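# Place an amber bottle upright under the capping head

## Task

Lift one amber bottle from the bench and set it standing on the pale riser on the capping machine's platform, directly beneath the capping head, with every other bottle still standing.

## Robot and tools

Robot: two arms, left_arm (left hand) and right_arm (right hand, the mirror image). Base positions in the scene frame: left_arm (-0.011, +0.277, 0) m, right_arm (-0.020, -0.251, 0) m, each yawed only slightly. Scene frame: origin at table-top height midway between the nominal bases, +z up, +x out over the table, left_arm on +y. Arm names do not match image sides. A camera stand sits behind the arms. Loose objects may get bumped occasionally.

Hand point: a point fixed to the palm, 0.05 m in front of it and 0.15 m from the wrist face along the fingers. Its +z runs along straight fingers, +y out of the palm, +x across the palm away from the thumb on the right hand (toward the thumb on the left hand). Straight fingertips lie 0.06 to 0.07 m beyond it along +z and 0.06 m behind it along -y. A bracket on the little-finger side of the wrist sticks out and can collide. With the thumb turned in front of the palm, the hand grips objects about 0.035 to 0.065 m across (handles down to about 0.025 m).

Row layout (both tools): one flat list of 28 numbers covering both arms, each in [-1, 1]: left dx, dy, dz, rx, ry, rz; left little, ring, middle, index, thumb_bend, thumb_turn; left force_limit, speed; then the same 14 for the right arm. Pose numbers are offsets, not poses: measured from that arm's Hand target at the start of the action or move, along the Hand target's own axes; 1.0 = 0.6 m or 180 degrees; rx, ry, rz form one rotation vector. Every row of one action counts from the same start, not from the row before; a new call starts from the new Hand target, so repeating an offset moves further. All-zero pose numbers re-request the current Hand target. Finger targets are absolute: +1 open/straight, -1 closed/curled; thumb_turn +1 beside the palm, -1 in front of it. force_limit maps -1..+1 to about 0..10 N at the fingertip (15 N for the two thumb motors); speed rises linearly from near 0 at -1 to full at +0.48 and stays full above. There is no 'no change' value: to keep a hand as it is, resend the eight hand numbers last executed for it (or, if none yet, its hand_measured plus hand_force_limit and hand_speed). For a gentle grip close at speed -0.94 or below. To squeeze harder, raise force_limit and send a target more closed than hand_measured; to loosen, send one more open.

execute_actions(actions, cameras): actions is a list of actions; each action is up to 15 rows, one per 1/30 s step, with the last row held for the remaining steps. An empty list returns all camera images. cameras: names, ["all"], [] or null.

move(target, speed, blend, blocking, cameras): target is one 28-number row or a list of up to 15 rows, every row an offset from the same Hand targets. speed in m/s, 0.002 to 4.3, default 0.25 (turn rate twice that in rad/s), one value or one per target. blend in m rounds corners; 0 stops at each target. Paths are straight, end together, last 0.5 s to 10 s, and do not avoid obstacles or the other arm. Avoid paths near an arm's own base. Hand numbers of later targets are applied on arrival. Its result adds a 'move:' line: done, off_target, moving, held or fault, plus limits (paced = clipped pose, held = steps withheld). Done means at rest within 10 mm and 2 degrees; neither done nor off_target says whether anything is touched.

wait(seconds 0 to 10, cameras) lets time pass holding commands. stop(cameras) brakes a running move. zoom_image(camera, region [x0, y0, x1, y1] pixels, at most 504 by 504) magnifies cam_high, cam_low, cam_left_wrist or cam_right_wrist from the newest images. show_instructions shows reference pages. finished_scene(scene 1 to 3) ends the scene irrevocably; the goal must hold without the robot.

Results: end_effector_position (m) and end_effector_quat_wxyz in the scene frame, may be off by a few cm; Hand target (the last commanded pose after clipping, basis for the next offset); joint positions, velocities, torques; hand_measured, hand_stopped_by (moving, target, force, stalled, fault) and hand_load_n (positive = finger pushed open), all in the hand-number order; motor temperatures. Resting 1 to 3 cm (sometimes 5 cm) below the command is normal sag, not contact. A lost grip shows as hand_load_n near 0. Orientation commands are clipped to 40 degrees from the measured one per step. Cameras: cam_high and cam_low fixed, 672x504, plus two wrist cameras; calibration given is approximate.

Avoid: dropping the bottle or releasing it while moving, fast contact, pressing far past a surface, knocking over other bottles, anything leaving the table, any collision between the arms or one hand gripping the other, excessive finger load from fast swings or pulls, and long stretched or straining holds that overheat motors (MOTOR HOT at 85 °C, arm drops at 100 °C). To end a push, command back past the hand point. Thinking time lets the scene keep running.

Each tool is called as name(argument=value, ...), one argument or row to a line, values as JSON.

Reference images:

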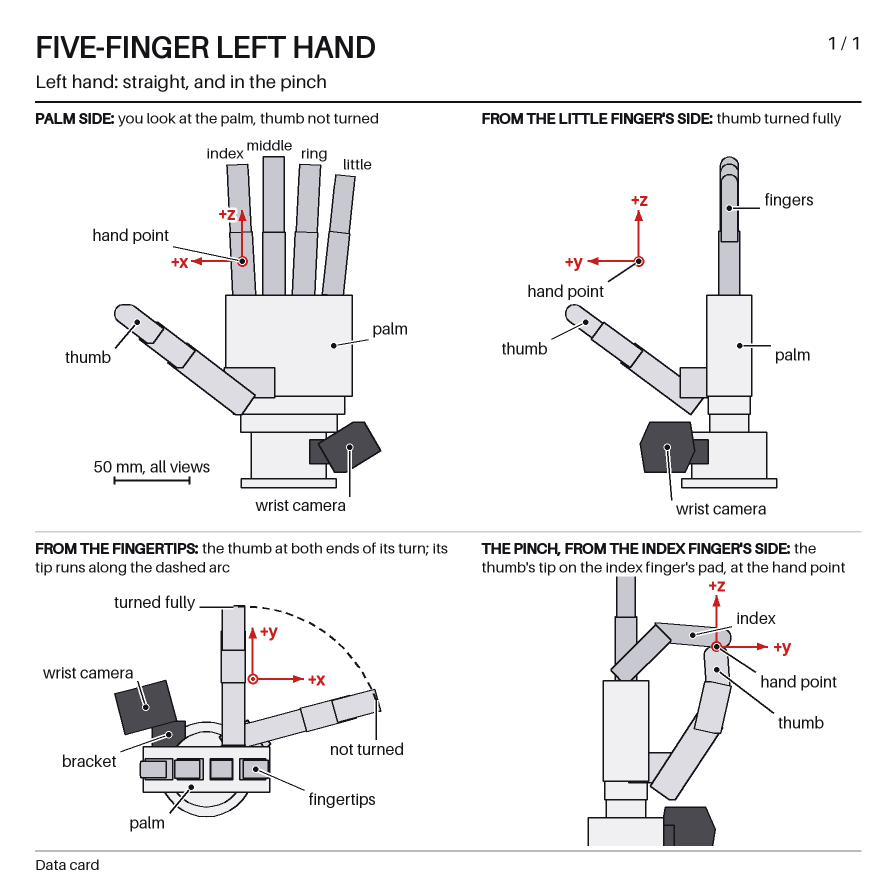

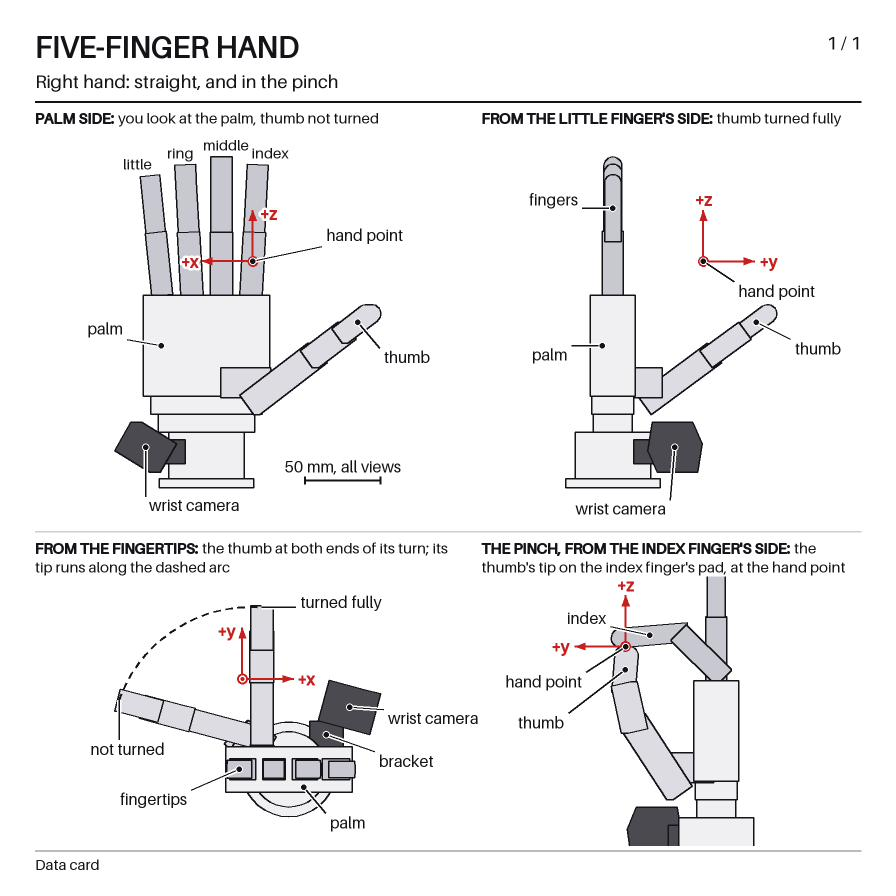

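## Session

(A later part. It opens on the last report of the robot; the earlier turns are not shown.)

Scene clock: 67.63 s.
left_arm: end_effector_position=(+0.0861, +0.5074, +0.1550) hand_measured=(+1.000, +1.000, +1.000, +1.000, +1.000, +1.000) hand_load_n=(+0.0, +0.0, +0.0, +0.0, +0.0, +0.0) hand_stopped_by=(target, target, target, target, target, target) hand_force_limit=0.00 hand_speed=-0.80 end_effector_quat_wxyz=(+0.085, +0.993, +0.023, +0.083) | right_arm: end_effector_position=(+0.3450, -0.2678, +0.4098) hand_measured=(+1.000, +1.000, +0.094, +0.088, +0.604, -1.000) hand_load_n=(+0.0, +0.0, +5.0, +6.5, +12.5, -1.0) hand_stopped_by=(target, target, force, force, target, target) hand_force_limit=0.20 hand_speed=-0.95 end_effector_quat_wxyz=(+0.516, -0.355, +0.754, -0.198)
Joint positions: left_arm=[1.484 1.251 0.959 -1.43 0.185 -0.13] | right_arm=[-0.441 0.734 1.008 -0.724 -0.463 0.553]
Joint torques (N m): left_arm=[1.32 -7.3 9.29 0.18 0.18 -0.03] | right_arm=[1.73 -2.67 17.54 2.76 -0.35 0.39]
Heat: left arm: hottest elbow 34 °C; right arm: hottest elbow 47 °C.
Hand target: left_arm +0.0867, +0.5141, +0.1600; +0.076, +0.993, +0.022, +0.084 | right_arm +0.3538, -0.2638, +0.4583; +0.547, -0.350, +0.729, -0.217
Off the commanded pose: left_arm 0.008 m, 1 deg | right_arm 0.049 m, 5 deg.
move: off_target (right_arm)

wait(
  seconds=0,
  cameras=["cam_right_wrist", "cam_high"],
)

zoom_image(
  camera="cam_right_wrist",
  region=[240, 60, 480, 280],
)

zoom_image(
  camera="cam_high",
  region=[250, 110, 350, 210],
)

Scene clock: 69.47 s.
left_arm: end_effector_position=(+0.0861, +0.5074, +0.1550) hand_measured=(+1.000, +1.000, +1.000, +1.000, +1.000, +1.000) hand_load_n=(+0.0, +0.0, +0.0, +0.0, +0.0, +0.0) hand_stopped_by=(target, target, target, target, target, target) hand_force_limit=0.00 hand_speed=-0.80 end_effector_quat_wxyz=(+0.085, +0.993, +0.023, +0.083) | right_arm: end_effector_position=(+0.3450, -0.2676, +0.4099) hand_measured=(+1.000, +1.000, +0.094, +0.088, +0.604, -1.000) hand_load_n=(+0.0, +0.0, +5.0, +6.5, +12.5, -1.0) hand_stopped_by=(target, target, force, force, target, target) hand_force_limit=0.20 hand_speed=-0.95 end_effector_quat_wxyz=(+0.516, -0.355, +0.754, -0.197)
Joint positions: left_arm=[1.484 1.251 0.959 -1.43 0.185 -0.13] | right_arm=[-0.441 0.734 1.008 -0.724 -0.463 0.554]
Joint torques (N m): left_arm=[1.03 -6.95 9.29 0.25 0.16 -0.03] | right_arm=[1.85 -2.61 17.42 2.81 -0.38 0.36]
Heat: left arm: hottest elbow 34 °C; right arm: hottest elbow 47 °C.
Hand target: left_arm +0.0867, +0.5141, +0.1600; +0.076, +0.993, +0.022, +0.084 | right_arm +0.3538, -0.2637, +0.4583; +0.547, -0.351, +0.729, -0.217
Off the commanded pose: left_arm 0.008 m, 1 deg | right_arm 0.049 m, 5 deg.
camera_calibration:
cam_right_wrist: T_world_to_cam=[[-0.394205, 0.406202, -0.82438, 0.580057], [-0.366507, 0.753114, 0.546344, 0.103334], [0.842778, 0.517513, -0.148006, 0.0157049], [0, 0, 0, 1]] pos_world=[0.253298, -0.32157, 0.424056]
Images, in order (width x height): cam_high 672x504, cam_right_wrist 672x504.

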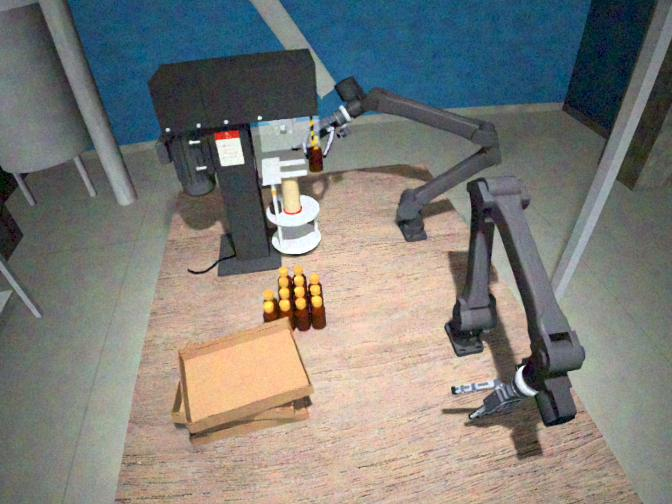

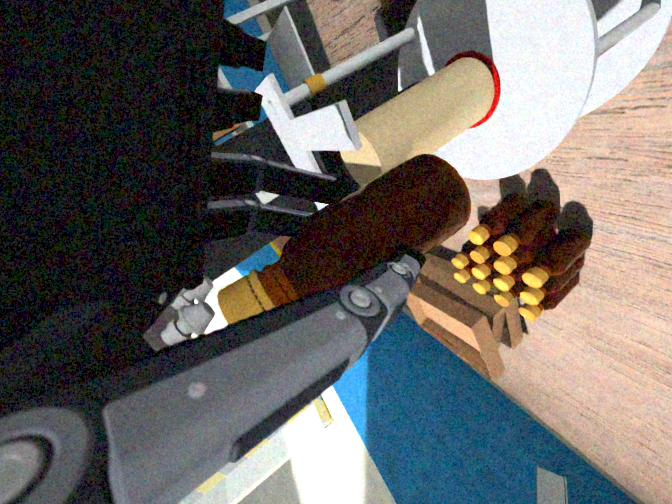

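Scaled by 2.100 from the camera's 672x504 image, which has a finer 960x720 frame.

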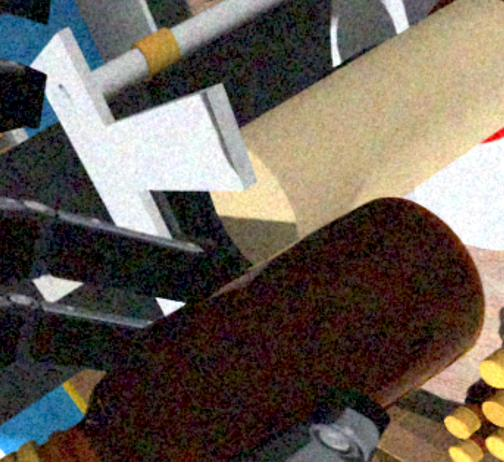

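Scaled by 5.040 from the camera's 672x504 image, which has a finer 960x720 frame.

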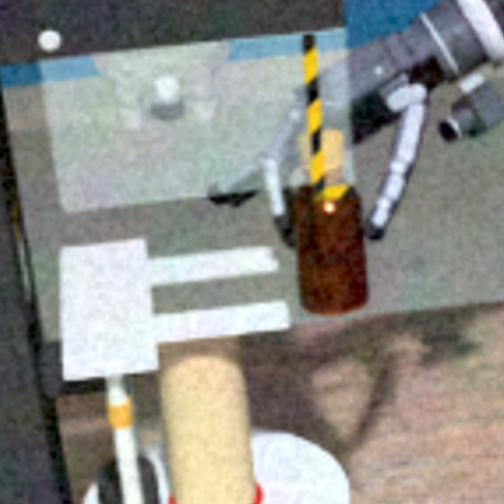

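move(
  target=[0,0,0,0,0,0,1,1,1,1,1,1,0.0,-0.8,-0.0157,-0.0272,0.0670,0,0,0.002,1,1,-0.5,-0.5,0.6,-1,0.2,-0.95],
  speed=0.05,
  cameras=["cam_high","cam_low","cam_right_wrist"],
)

zoom_image(
  camera="cam_right_wrist",
  region=[240, 60, 500, 300],
)

zoom_image(
  camera="cam_high",
  region=[250, 110, 350, 210],
)

zoom_image(
  camera="cam_low",
  region=[250, 110, 370, 240],
)

Scene clock: 74.33 s.
left_arm: end_effector_position=(+0.0861, +0.5074, +0.1550) hand_measured=(+1.000, +1.000, +1.000, +1.000, +1.000, +1.000) hand_load_n=(+0.0, +0.0, +0.0, +0.0, +0.0, +0.0) hand_stopped_by=(target, target, target, target, target, target) hand_force_limit=0.00 hand_speed=-0.80 end_effector_quat_wxyz=(+0.085, +0.993, +0.023, +0.083) | right_arm: end_effector_position=(+0.3863, -0.2694, +0.4076) hand_measured=(+1.000, +1.000, +0.094, +0.088, +0.604, -1.000) hand_load_n=(+0.0, -0.5, +5.0, +6.5, +12.5, -1.0) hand_stopped_by=(target, target, force, force, target, target) hand_force_limit=0.20 hand_speed=-0.95 end_effector_quat_wxyz=(+0.511, -0.354, +0.759, -0.194)
Joint positions: left_arm=[1.484 1.251 0.959 -1.43 0.185 -0.13] | right_arm=[-0.378 0.842 1.052 -0.662 -0.403 0.583]
Joint torques (N m): left_arm=[1.08 -7.06 9.26 0.2 0.16 -0.02] | right_arm=[1.61 -4.07 18.47 2.84 -0.34 0.38]
Heat: left arm: hottest elbow 34 °C; right arm: hottest elbow 47 °C.
Hand target: left_arm +0.0867, +0.5141, +0.1600; +0.076, +0.993, +0.022, +0.084 | right_arm +0.3979, -0.2648, +0.4635; +0.548, -0.348, +0.730, -0.215
Off the commanded pose: left_arm 0.008 m, 1 deg | right_arm 0.057 m, 6 deg.
move: off_target (right_arm)
camera_calibration:
cam_right_wrist: T_world_to_cam=[[-0.404149, 0.410243, -0.817535, 0.597339], [-0.356822, 0.752258, 0.553882, 0.114102], [0.842224, 0.515566, -0.15764, -0.0149389], [0, 0, 0, 1]] pos_world=[0.29471, -0.323187, 0.422792]
Images, in order (width x height): cam_high 672x504, cam_low 672x504, cam_right_wrist 672x504.

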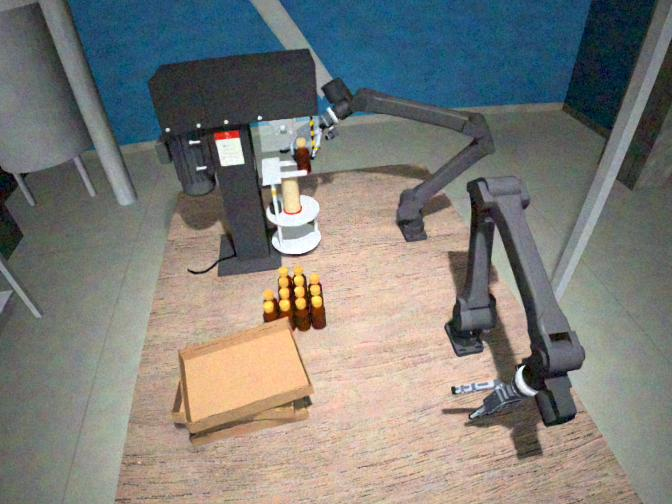

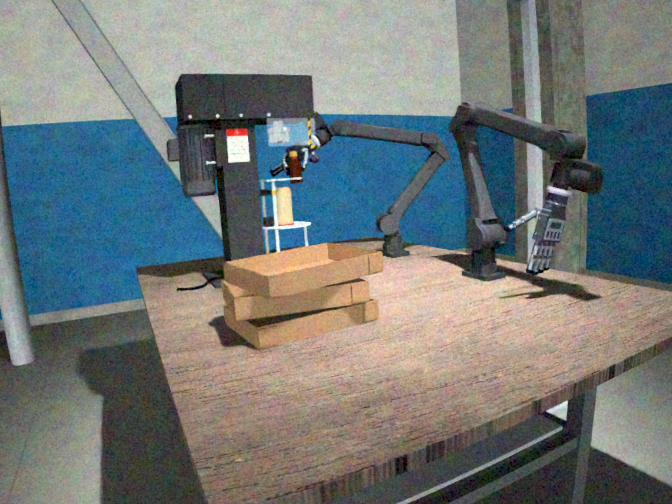

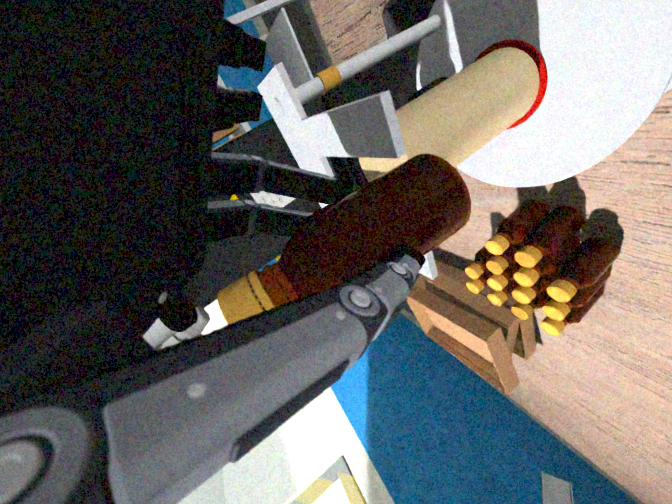

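Scaled by 1.938 from the camera's 672x504 image, which has a finer 960x720 frame.

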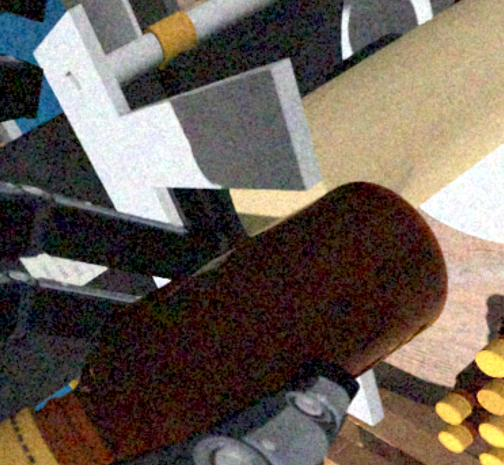

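Scaled by 5.040 from the camera's 672x504 image, which has a finer 960x720 frame.

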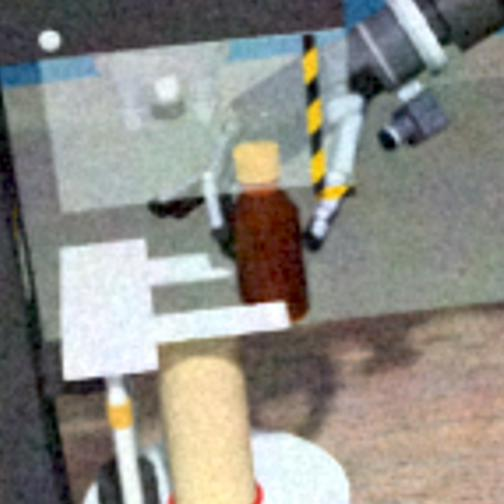

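Scaled by 3.877 from the camera's 672x504 image, which has a finer 960x720 frame.

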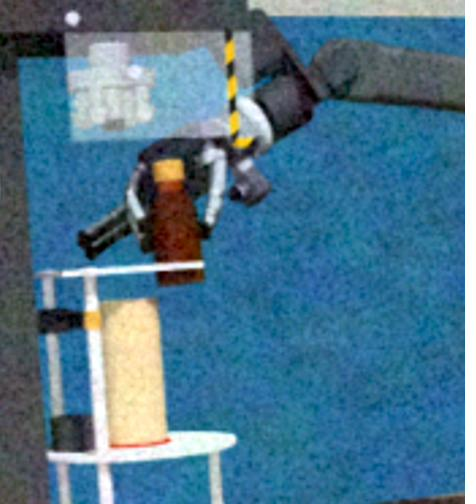

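move(
  target=[0,0,0,0,0,0,1,1,1,1,1,1,0.0,-0.8,-0.0227,-0.0285,0.0795,0.002,-0.0019,0,1,1,-0.5,-0.5,0.6,-1,0.2,-0.95],
  speed=0.05,
  cameras=["cam_high","cam_low"],
)

zoom_image(
  camera="cam_high",
  region=[250, 110, 350, 220],
)

zoom_image(
  camera="cam_low",
  region=[250, 110, 370, 240],
)

Scene clock: 80.20 s.
left_arm: end_effector_position=(+0.0861, +0.5074, +0.1550) hand_measured=(+1.000, +1.000, +1.000, +1.000, +1.000, +1.000) hand_load_n=(+0.0, +0.0, +0.0, +0.0, +0.0, +0.0) hand_stopped_by=(target, target, target, target, target, target) hand_force_limit=0.00 hand_speed=-0.80 end_effector_quat_wxyz=(+0.085, +0.993, +0.023, +0.083) | right_arm: end_effector_position=(+0.4281, -0.2734, +0.4258) hand_measured=(+1.000, +1.000, +0.094, +0.088, +0.604, -1.000) hand_load_n=(+0.0, +0.0, +5.0, +6.5, +12.5, -0.5) hand_stopped_by=(target, target, force, force, target, target) hand_force_limit=0.20 hand_speed=-0.95 end_effector_quat_wxyz=(+0.521, -0.347, +0.750, -0.211)
Joint positions: left_arm=[1.484 1.251 0.959 -1.43 0.185 -0.13] | right_arm=[-0.332 0.935 1.124 -0.59 -0.345 0.61]
Joint torques (N m): left_arm=[0.97 -7.3 9.31 0.27 0.15 -0.03] | right_arm=[3.08 -2.84 18.67 2.8 -0.26 0.36]
Motor temperatures (°C): left_arm=[29 32 34 30 30 32] | right_arm=[33 34 49 32 30 29]
Heat: left arm: hottest elbow 34 °C; right arm: hottest elbow 49 °C.
Hand target: left_arm +0.0867, +0.5141, +0.1600; +0.076, +0.993, +0.022, +0.084 | right_arm +0.4500, -0.2628, +0.4695; +0.551, -0.347, +0.728, -0.216
Off the commanded pose: left_arm 0.008 m, 1 deg | right_arm 0.050 m, 4 deg.
move: off_target (right_arm)
Images, in order (width x height): cam_high 672x504, cam_low 672x504.

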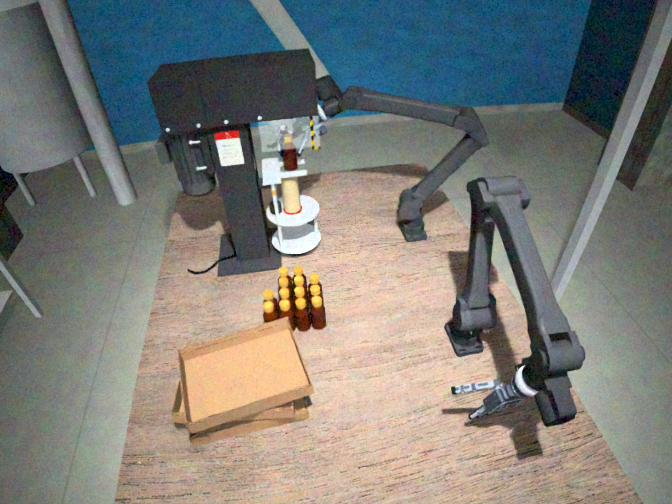

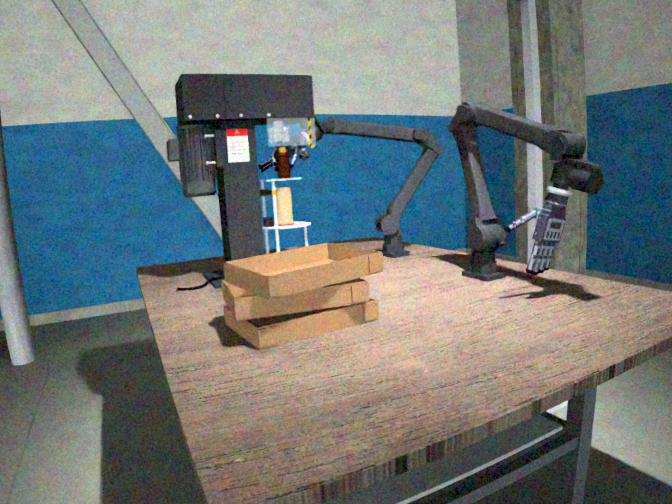

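Scaled by 4.582 from the camera's 672x504 image, which has a finer 960x720 frame.

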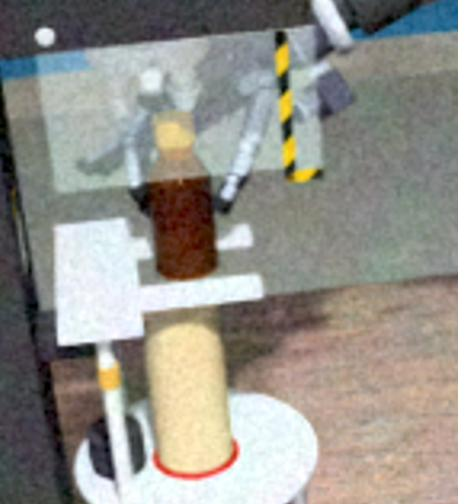

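Scaled by 3.877 from the camera's 672x504 image, which has a finer 960x720 frame.

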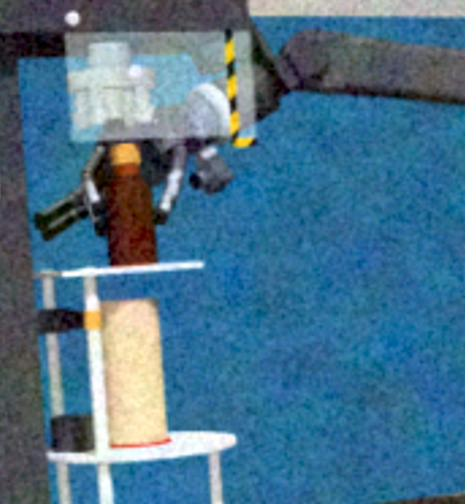

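move(
  target=[0,0,0,0,0,0,1,1,1,1,1,1,0.0,-0.8,0.0265,0.0440,0.0070,-0.0041,0.0038,0.0040,1,1,-0.5,-0.5,0.6,-1,0.2,-0.95],
  speed=0.04,
)

Scene clock: 84.70 s.
left_arm: end_effector_position=(+0.0861, +0.5074, +0.1550) hand_measured=(+1.000, +1.000, +1.000, +1.000, +1.000, +1.000) hand_load_n=(+0.0, +0.0, +0.0, +0.0, +0.0, +0.0) hand_stopped_by=(target, target, target, target, target, target) hand_force_limit=0.00 hand_speed=-0.80 end_effector_quat_wxyz=(+0.085, +0.993, +0.023, +0.083) | right_arm: end_effector_position=(+0.4345, -0.2743, +0.4324) hand_measured=(+1.000, +1.000, +0.094, +0.088, +0.604, -1.000) hand_load_n=(+0.0, +0.0, +5.0, +6.5, +12.5, -0.5) hand_stopped_by=(target, target, force, force, target, target) hand_force_limit=0.20 hand_speed=-0.95 end_effector_quat_wxyz=(+0.532, -0.341, +0.742, -0.224)
Joint positions: left_arm=[1.484 1.251 0.959 -1.43 0.185 -0.13] | right_arm=[-0.323 0.935 1.119 -0.544 -0.325 0.621]
Joint torques (N m): left_arm=[1.32 -7.3 9.25 0.18 0.16 0.02] | right_arm=[3.31 -4.25 12.08 2.67 -0.25 0.33]
Heat: left arm: hottest elbow 34 °C; right arm: hottest elbow 51 °C.
Hand target: left_arm +0.0867, +0.5141, +0.1600; +0.076, +0.993, +0.022, +0.084 | right_arm +0.4445, -0.2567, +0.4394; +0.545, -0.345, +0.734, -0.210
Off the commanded pose: left_arm 0.008 m, 1 deg | right_arm 0.021 m, 2 deg.
move: off_target (right_arm)

move(
  target=[0,0,0,0,0,0,1,1,1,1,1,1,0.0,-0.8,-0.0082,0.0083,-0.0007,-0.0080,0.0077,0.0083,1,1,-0.5,-0.5,0.6,-1,0.2,-0.95],
  speed=0.04,
)

Scene clock: 87.23 s.
left_arm: end_effector_position=(+0.0861, +0.5074, +0.1550) hand_measured=(+1.000, +1.000, +1.000, +1.000, +1.000, +1.000) hand_load_n=(+0.0, +0.0, +0.0, +0.0, +0.0, +0.0) hand_stopped_by=(target, target, target, target, target, target) hand_force_limit=0.00 hand_speed=-0.80 end_effector_quat_wxyz=(+0.085, +0.993, +0.023, +0.083) | right_arm: end_effector_position=(+0.4324, -0.2650, +0.4316) hand_measured=(+1.000, +1.000, +0.094, +0.088, +0.604, -1.000) hand_load_n=(+0.0, +0.0, +5.0, +6.5, +12.5, -0.5) hand_stopped_by=(target, target, force, force, target, target) hand_force_limit=0.20 hand_speed=-0.95 end_effector_quat_wxyz=(+0.528, -0.337, +0.749, -0.217)
Joint positions: left_arm=[1.484 1.251 0.959 -1.43 0.185 -0.13] | right_arm=[-0.296 0.927 1.119 -0.565 -0.3 0.644]
Joint torques (N m): left_arm=[1.2 -7 9.35 0.27 0.15 -0.01] | right_arm=[3.25 -3.19 13.96 1.59 -0.23 0.36]
Heat: left arm: hottest elbow 34 °C; right arm: hottest elbow 51 °C.
Hand target: left_arm +0.0867, +0.5141, +0.1600; +0.076, +0.993, +0.022, +0.084 | right_arm +0.4436, -0.2499, +0.4394; +0.535, -0.339, +0.748, -0.198
Off the commanded pose: left_arm 0.008 m, 1 deg | right_arm 0.020 m, 2 deg.
move: off_target (right_arm)

move(
  target=[0,0,0,0,0,0,1,1,1,1,1,1,0.0,-0.8,0.0268,0.0218,0.0127,-0.0079,0.0078,0.0028,1,1,-0.5,-0.5,0.6,-1,0.2,-0.95],
  speed=0.04,
  cameras=["cam_high","cam_low"],
)

zoom_image(
  camera="cam_high",
  region=[250, 110, 350, 220],
)

zoom_image(
  camera="cam_low",
  region=[250, 110, 370, 240],
)

Scene clock: 90.27 s.
left_arm: end_effector_position=(+0.0861, +0.5074, +0.1550) hand_measured=(+1.000, +1.000, +1.000, +1.000, +1.000, +1.000) hand_load_n=(+0.0, +0.0, +0.0, +0.0, +0.0, +0.0) hand_stopped_by=(target, target, target, target, target, target) hand_force_limit=0.00 hand_speed=-0.80 end_effector_quat_wxyz=(+0.085, +0.993, +0.023, +0.083) | right_arm: end_effector_position=(+0.4324, -0.2650, +0.4307) hand_measured=(+1.000, +1.000, +0.094, +0.088, +0.604, -1.000) hand_load_n=(+0.0, +0.0, +5.0, +7.0, +12.5, -0.5) hand_stopped_by=(target, target, force, force, target, target) hand_force_limit=0.20 hand_speed=-0.95 end_effector_quat_wxyz=(+0.528, -0.337, +0.749, -0.217)
Joint positions: left_arm=[1.484 1.251 0.959 -1.43 0.185 -0.13] | right_arm=[-0.296 0.927 1.118 -0.565 -0.299 0.644]
Joint torques (N m): left_arm=[1.49 -7.53 9.29 0.36 0.15 0] | right_arm=[2.96 -2.55 11.1 1.61 -0.23 0.32]
Heat: left arm: hottest elbow 34 °C; right arm: hottest elbow 51 °C.
Hand target: left_arm +0.0867, +0.5141, +0.1600; +0.076, +0.993, +0.022, +0.084 | right_arm +0.4437, -0.2519, +0.4174; +0.522, -0.340, +0.758, -0.191
Off the commanded pose: left_arm 0.008 m, 1 deg | right_arm 0.022 m, 3 deg.
move: off_target (right_arm)
Images, in order (width x height): cam_high 672x504, cam_low 672x504.

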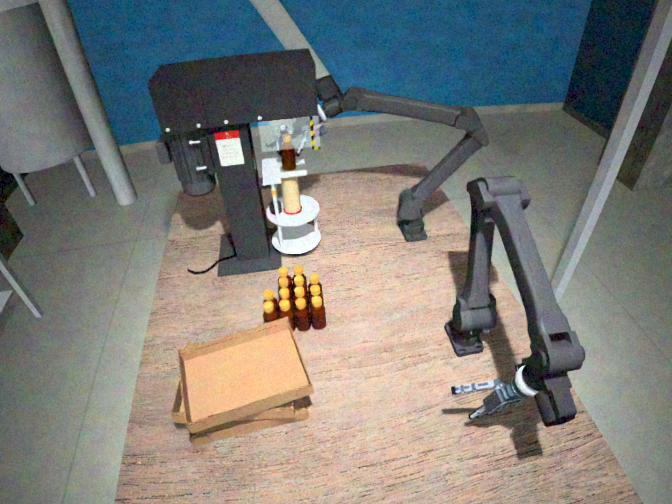

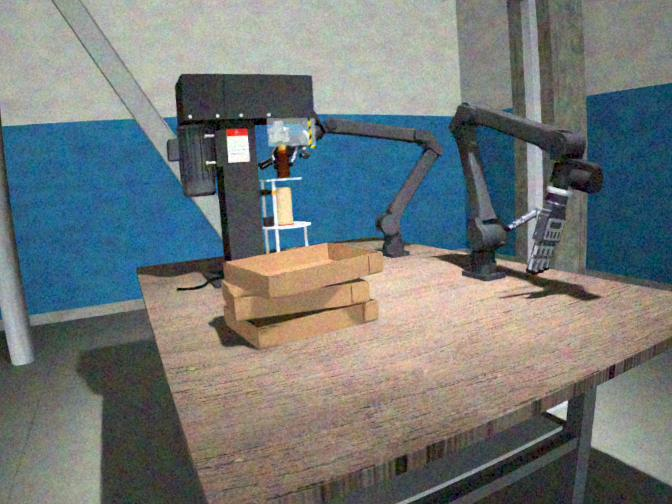

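Scaled by 4.582 from the camera's 672x504 image, which has a finer 960x720 frame.

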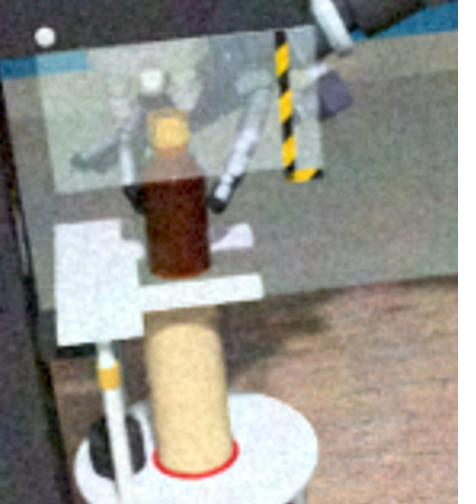

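Scaled by 3.877 from the camera's 672x504 image, which has a finer 960x720 frame.

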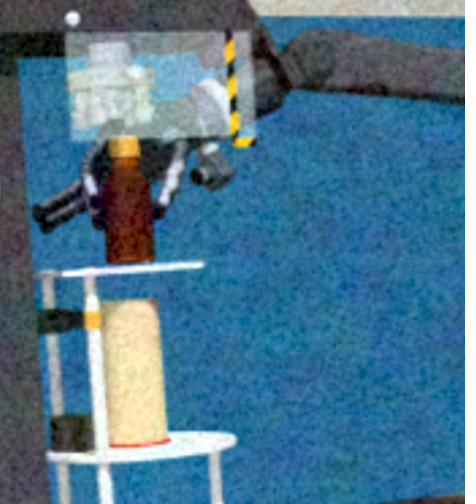

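move(
  target=[0,0,0,0,0,0,1,1,1,1,1,1,0.0,-0.8,0.0195,0.0188,0.0128,-0.0058,0.0060,0.0028,1,1,-0.5,-0.5,0.6,-1,0.2,-0.95],
  speed=0.035,
)

Scene clock: 92.90 s.
left_arm: end_effector_position=(+0.0861, +0.5074, +0.1550) hand_measured=(+1.000, +1.000, +1.000, +1.000, +1.000, +1.000) hand_load_n=(+0.0, -0.5, +0.0, +0.0, +0.0, +0.0) hand_stopped_by=(target, target, target, target, target, target) hand_force_limit=0.00 hand_speed=-0.80 end_effector_quat_wxyz=(+0.085, +0.993, +0.023, +0.083) | right_arm: end_effector_position=(+0.4319, -0.2639, +0.4245) hand_measured=(+1.000, +1.000, +0.094, +0.088, +0.604, -1.000) hand_load_n=(+0.0, +0.0, +5.0, +7.0, +12.0, +0.5) hand_stopped_by=(target, target, force, force, target, target) hand_force_limit=0.20 hand_speed=-0.95 end_effector_quat_wxyz=(+0.525, -0.332, +0.755, -0.211)
Joint positions: left_arm=[1.484 1.251 0.959 -1.43 0.185 -0.13] | right_arm=[-0.292 0.925 1.105 -0.565 -0.293 0.658]
Joint torques (N m): left_arm=[1.61 -7.18 9.28 0.25 0.19 -0.04] | right_arm=[2.73 -2.26 9.59 1.88 -0.25 0.17]
Heat: left arm: hottest elbow 34 °C; right arm: hottest elbow 51 °C.
Hand target: left_arm +0.0867, +0.5141, +0.1600; +0.076, +0.993, +0.022, +0.084 | right_arm +0.4446, -0.2519, +0.3994; +0.513, -0.340, +0.766, -0.185
Off the commanded pose: left_arm 0.008 m, 1 deg | right_arm 0.031 m, 4 deg.
move: off_target (right_arm)

wait(
  seconds=0,
  cameras=["cam_high", "cam_low"],
)

zoom_image(
  camera="cam_high",
  region=[260, 130, 320, 190],
)

zoom_image(
  camera="cam_low",
  region=[255, 135, 315, 200],
)

Scene clock: 93.90 s.
left_arm: end_effector_position=(+0.0861, +0.5074, +0.1550) hand_measured=(+1.000, +1.000, +1.000, +1.000, +1.000, +1.000) hand_load_n=(+0.0, +0.0, +0.0, +0.0, +0.0, +0.0) hand_stopped_by=(target, target, target, target, target, target) hand_force_limit=0.00 hand_speed=-0.80 end_effector_quat_wxyz=(+0.085, +0.993, +0.023, +0.083) | right_arm: end_effector_position=(+0.4319, -0.2639, +0.4245) hand_measured=(+1.000, +1.000, +0.094, +0.088, +0.604, -1.000) hand_load_n=(+0.0, +0.0, +5.0, +7.5, +11.5, +0.5) hand_stopped_by=(target, target, force, force, target, target) hand_force_limit=0.20 hand_speed=-0.95 end_effector_quat_wxyz=(+0.525, -0.331, +0.755, -0.211)
Joint positions: left_arm=[1.484 1.251 0.959 -1.43 0.185 -0.13] | right_arm=[-0.292 0.925 1.105 -0.565 -0.293 0.658]
Joint torques (N m): left_arm=[1.14 -7.06 9.28 0.23 0.14 -0.02] | right_arm=[2.78 -2.2 9.58 1.87 -0.25 0.17]
Heat: left arm: hottest elbow 34 °C; right arm: hottest elbow 51 °C.
Hand target: left_arm +0.0867, +0.5141, +0.1600; +0.076, +0.993, +0.022, +0.084 | right_arm +0.4446, -0.2519, +0.3994; +0.513, -0.340, +0.766, -0.185
Off the commanded pose: left_arm 0.008 m, 1 deg | right_arm 0.031 m, 4 deg.
Images, in order (width x height): cam_high 672x504, cam_low 672x504.

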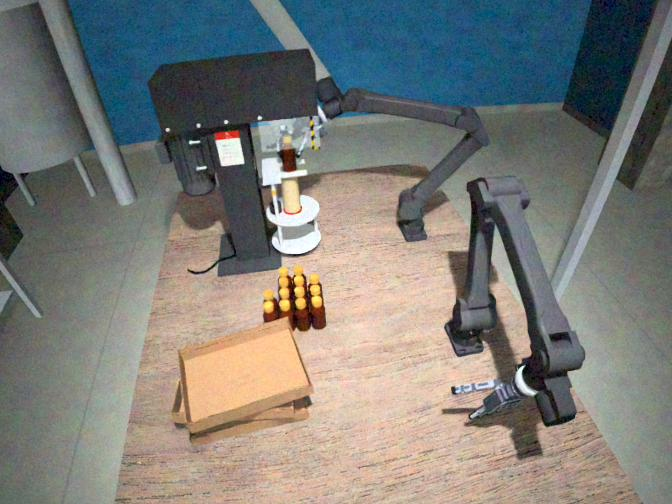

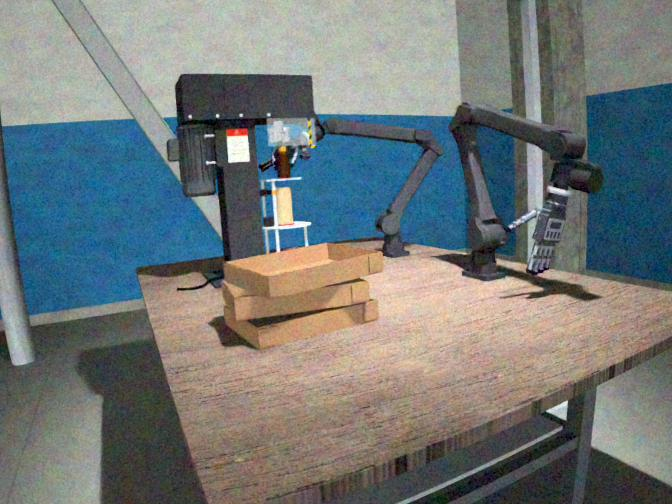

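Scaled by 8.400 from the camera's 672x504 image, which has a finer 960x720 frame.

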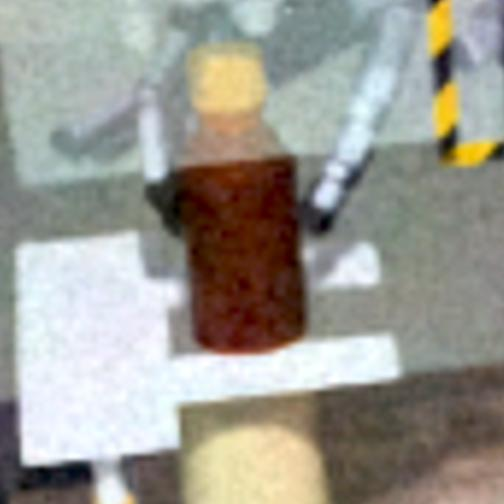

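Scaled by 7.754 from the camera's 672x504 image, which has a finer 960x720 frame.

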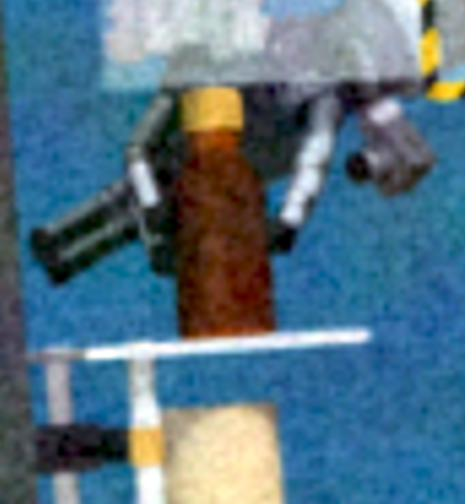

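move(
  target=[0,0,0,0,0,0,1,1,1,1,1,1,0.0,-0.8,0.0022,-0.0107,-0.0033,0.0131,0.0012,0.0042,1,1,-0.5,-0.5,0.6,-1,0.2,-0.95],
  speed=0.04,
)

Scene clock: 99.13 s.
left_arm: end_effector_position=(+0.0861, +0.5074, +0.1550) hand_measured=(+1.000, +1.000, +1.000, +1.000, +1.000, +1.000) hand_load_n=(+0.0, +0.0, +0.0, +0.0, +0.0, +0.0) hand_stopped_by=(target, target, target, target, target, target) hand_force_limit=0.00 hand_speed=-0.80 end_effector_quat_wxyz=(+0.085, +0.993, +0.023, +0.083) | right_arm: end_effector_position=(+0.4354, -0.2661, +0.4243) hand_measured=(+1.000, +1.000, +0.094, +0.088, +0.604, -1.000) hand_load_n=(+0.0, +0.0, +4.5, +7.5, +11.5, +2.0) hand_stopped_by=(target, target, force, force, target, target) hand_force_limit=0.20 hand_speed=-0.95 end_effector_quat_wxyz=(+0.530, -0.315, +0.758, -0.213)
Joint positions: left_arm=[1.484 1.251 0.959 -1.43 0.185 -0.13] | right_arm=[-0.29 0.923 1.091 -0.538 -0.274 0.691]
Joint torques (N m): left_arm=[1.14 -7.24 9.24 0.34 0.17 -0.05] | right_arm=[2.49 -3.08 9.51 2.02 0.06 0]
Heat: left arm: hottest elbow 34 °C; right arm: hottest elbow 50 °C.
Hand target: left_arm +0.0867, +0.5141, +0.1600; +0.076, +0.993, +0.022, +0.084 | right_arm +0.4446, -0.2574, +0.4034; +0.519, -0.324, +0.766, -0.198
Off the commanded pose: left_arm 0.008 m, 1 deg | right_arm 0.024 m, 3 deg.
move: off_target (right_arm)

wait(
  seconds=0,
  cameras=["cam_high", "cam_low", "cam_right_wrist"],
)

zoom_image(
  camera="cam_high",
  region=[260, 130, 320, 190],
)

zoom_image(
  camera="cam_right_wrist",
  region=[240, 60, 600, 320],
)

Scene clock: 100.80 s.
left_arm: end_effector_position=(+0.0861, +0.5074, +0.1550) hand_measured=(+1.000, +1.000, +1.000, +1.000, +1.000, +1.000) hand_load_n=(+0.0, +0.0, +0.0, +0.0, +0.0, +0.0) hand_stopped_by=(target, target, target, target, target, target) hand_force_limit=0.00 hand_speed=-0.80 end_effector_quat_wxyz=(+0.085, +0.993, +0.023, +0.083) | right_arm: end_effector_position=(+0.4354, -0.2661, +0.4242) hand_measured=(+1.000, +1.000, +0.094, +0.088, +0.604, -1.000) hand_load_n=(-0.5, +0.0, +5.0, +7.5, +11.5, +2.0) hand_stopped_by=(target, target, force, force, target, target) hand_force_limit=0.20 hand_speed=-0.95 end_effector_quat_wxyz=(+0.530, -0.315, +0.758, -0.213)
Joint positions: left_arm=[1.484 1.251 0.959 -1.43 0.185 -0.13] | right_arm=[-0.29 0.923 1.091 -0.537 -0.274 0.692]
Joint torques (N m): left_arm=[1.03 -7.41 9.24 0.13 0.15 -0.02] | right_arm=[2.49 -3.19 9.51 1.92 0.07 0.04]
Heat: left arm: hottest elbow 34 °C; right arm: hottest elbow 50 °C.
Hand target: left_arm +0.0867, +0.5141, +0.1600; +0.076, +0.993, +0.022, +0.084 | right_arm +0.4446, -0.2574, +0.4033; +0.519, -0.324, +0.766, -0.198
Off the commanded pose: left_arm 0.008 m, 1 deg | right_arm 0.024 m, 3 deg.
camera_calibration:
cam_right_wrist: T_world_to_cam=[[-0.326368, 0.457109, -0.827366, 0.612175], [-0.335096, 0.762496, 0.553453, 0.113363], [0.883852, 0.457877, -0.095679, -0.115092], [0, 0, 0, 1]] pos_world=[0.339506, -0.313572, 0.43274]
Images, in order (width x height): cam_high 672x504, cam_low 672x504, cam_right_wrist 672x504.

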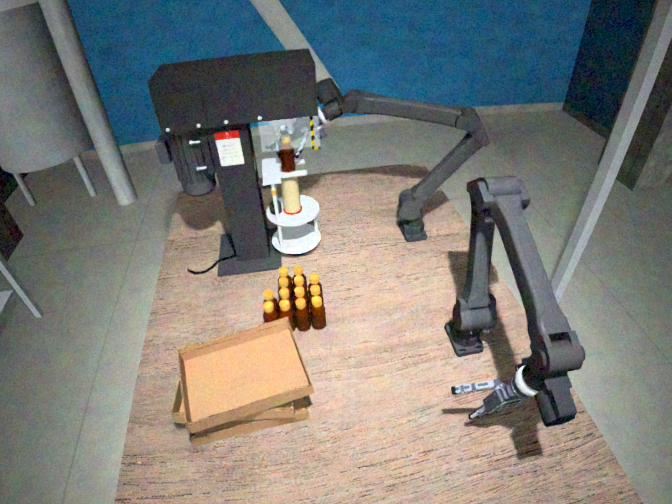

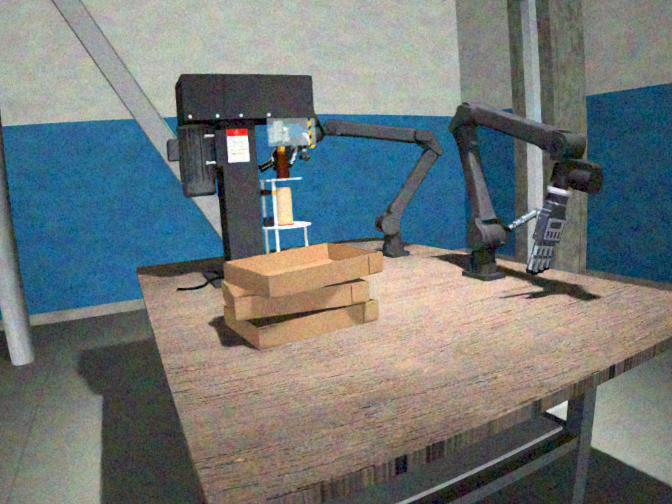

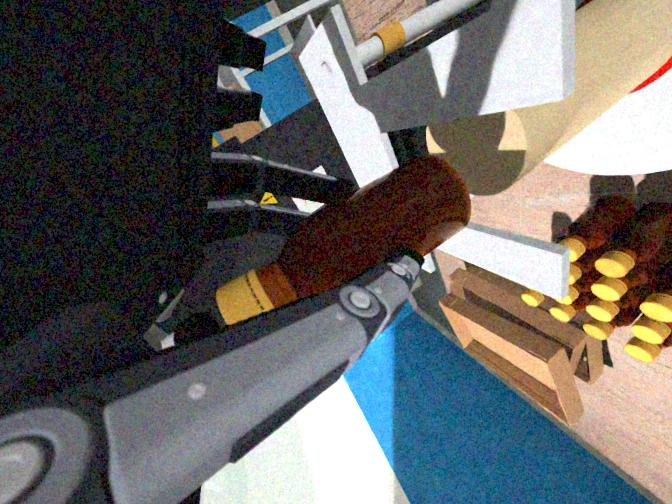

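Scaled by 8.400 from the camera's 672x504 image, which has a finer 960x720 frame.

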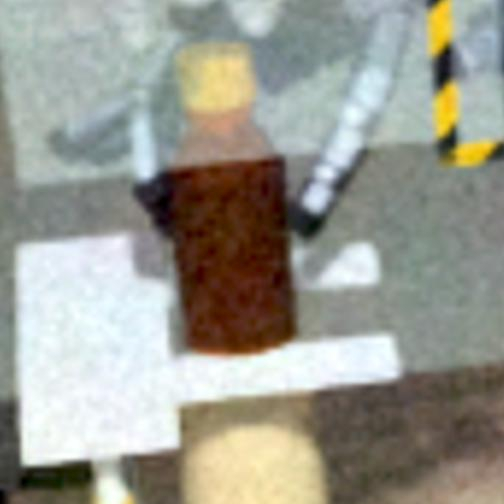

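Scaled by 1.400 from the camera's 672x504 image, which has a finer 960x720 frame.

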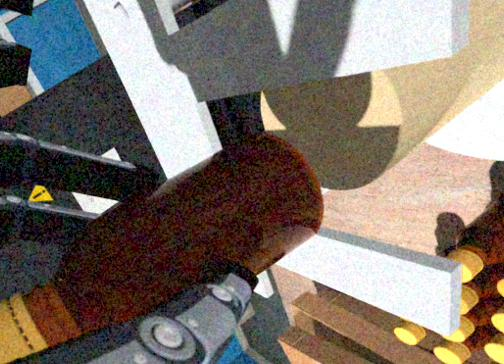

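move(
  target=[0,0,0,0,0,0,1,1,1,1,1,1,0.0,-0.8,-0.0267,-0.0256,-0.0153,0.0211,-0.0221,0,1,1,-0.5,-0.5,0.6,-1,0.2,-0.95],
  speed=0.04,
)

Scene clock: 106.30 s.
left_arm: end_effector_position=(+0.0861, +0.5074, +0.1550) hand_measured=(+1.000, +1.000, +1.000, +1.000, +1.000, +1.000) hand_load_n=(+0.0, +0.0, +0.0, +0.0, +0.0, +0.0) hand_stopped_by=(target, target, target, target, target, target) hand_force_limit=0.00 hand_speed=-0.80 end_effector_quat_wxyz=(+0.085, +0.993, +0.023, +0.083) | right_arm: end_effector_position=(+0.4417, -0.2647, +0.4274) hand_measured=(+1.000, +1.000, +0.094, +0.088, +0.604, -1.000) hand_load_n=(+0.0, +0.0, +4.5, +6.5, +12.5, +1.0) hand_stopped_by=(target, target, force, force, target, target) hand_force_limit=0.20 hand_speed=-0.95 end_effector_quat_wxyz=(+0.551, -0.310, +0.744, -0.216)
Joint positions: left_arm=[1.484 1.251 0.959 -1.43 0.185 -0.13] | right_arm=[-0.288 0.922 1.065 -0.46 -0.287 0.709]
Joint torques (N m): left_arm=[1.2 -7.24 9.37 0.21 0.13 -0.04] | right_arm=[1.61 -5.19 10.67 2.41 -0.14 0.12]
Heat: left arm: hottest elbow 34 °C; right arm: hottest elbow 50 °C.
Hand target: left_arm +0.0867, +0.5141, +0.1600; +0.076, +0.993, +0.022, +0.084 | right_arm +0.4446, -0.2575, +0.4274; +0.556, -0.313, +0.740, -0.212
Off the commanded pose: left_arm 0.008 m, 1 deg | right_arm 0.008 m, 1 deg.
move: done

move(
  target=[0,0,0,0,0,0,1,1,1,1,1,1,0.0,-0.8,0.0073,-0.0042,-0.0083,0.0077,0.0073,-0.0051,1,1,-0.5,-0.5,0.6,-1,0.2,-0.95],
  speed=0.04,
  cameras=["cam_high","cam_low","cam_right_wrist"],
)

zoom_image(
  camera="cam_high",
  region=[260, 130, 320, 190],
)

zoom_image(
  camera="cam_right_wrist",
  region=[240, 60, 600, 320],
)

zoom_image(
  camera="cam_low",
  region=[255, 135, 315, 200],
)

Scene clock: 111.83 s.
left_arm: end_effector_position=(+0.0861, +0.5074, +0.1550) hand_measured=(+1.000, +1.000, +1.000, +1.000, +1.000, +1.000) hand_load_n=(+0.0, +0.0, +0.0, +0.0, +0.0, +0.0) hand_stopped_by=(target, target, target, target, target, target) hand_force_limit=0.00 hand_speed=-0.80 end_effector_quat_wxyz=(+0.085, +0.993, +0.023, +0.083) | right_arm: end_effector_position=(+0.4406, -0.2674, +0.4273) hand_measured=(+1.000, +1.000, +0.094, +0.088, +0.604, -1.000) hand_load_n=(+0.0, +0.0, +4.5, +6.5, +12.0, -0.5) hand_stopped_by=(target, target, force, force, target, target) hand_force_limit=0.20 hand_speed=-0.95 end_effector_quat_wxyz=(+0.548, -0.305, +0.746, -0.226)
Joint positions: left_arm=[1.484 1.251 0.959 -1.43 0.185 -0.13] | right_arm=[-0.285 0.913 1.06 -0.46 -0.26 0.709]
Joint torques (N m): left_arm=[1.32 -7.41 9.29 0.29 0.15 -0.04] | right_arm=[1.61 -5.48 10.52 2.02 0.13 -0.05]
Heat: left arm: hottest elbow 35 °C; right arm: hottest elbow 49 °C.
Hand target: left_arm +0.0867, +0.5141, +0.1600; +0.076, +0.993, +0.022, +0.084 | right_arm +0.4396, -0.2625, +0.4276; +0.550, -0.310, +0.741, -0.229
Off the commanded pose: left_arm 0.008 m, 1 deg | right_arm 0.005 m, 1 deg.
move: done
camera_calibration:
cam_right_wrist: T_world_to_cam=[[-0.276337, 0.458603, -0.844583, 0.602659], [-0.3527, 0.769092, 0.533011, 0.132604], [0.894002, 0.445175, -0.0507789, -0.145835], [0, 0, 0, 1]] pos_world=[0.343683, -0.313444, 0.430911]
Images, in order (width x height): cam_high 672x504, cam_low 672x504, cam_right_wrist 672x504.

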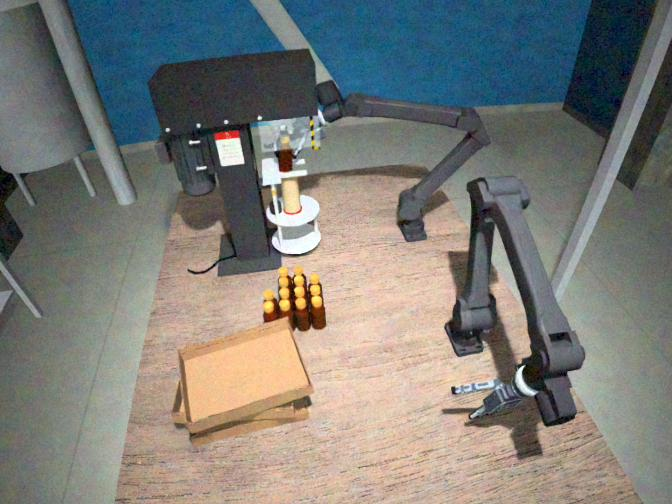

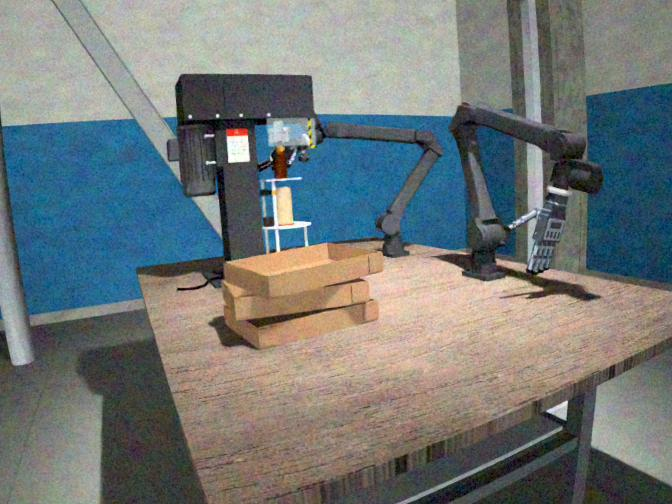

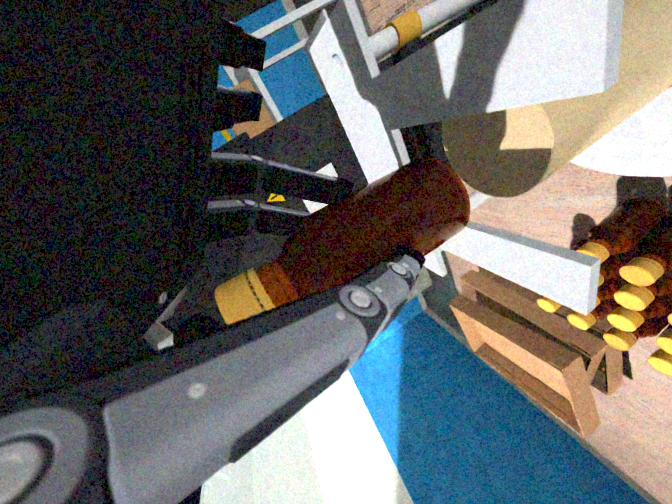

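Scaled by 8.400 from the camera's 672x504 image, which has a finer 960x720 frame.

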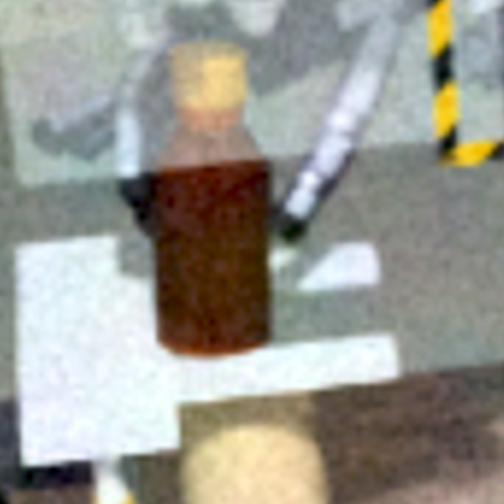

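Scaled by 1.400 from the camera's 672x504 image, which has a finer 960x720 frame.

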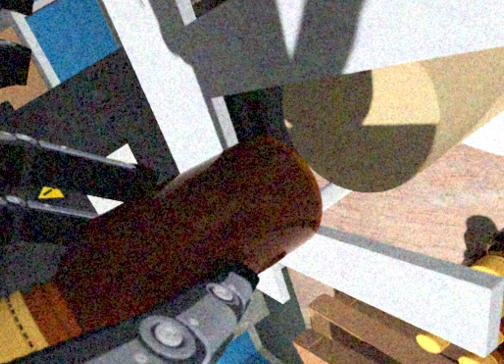

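Scaled by 7.754 from the camera's 672x504 image, which has a finer 960x720 frame.

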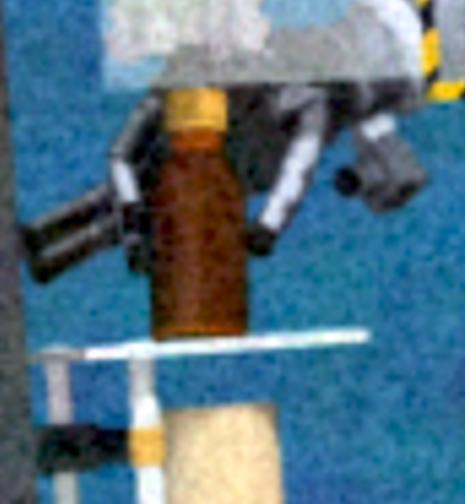

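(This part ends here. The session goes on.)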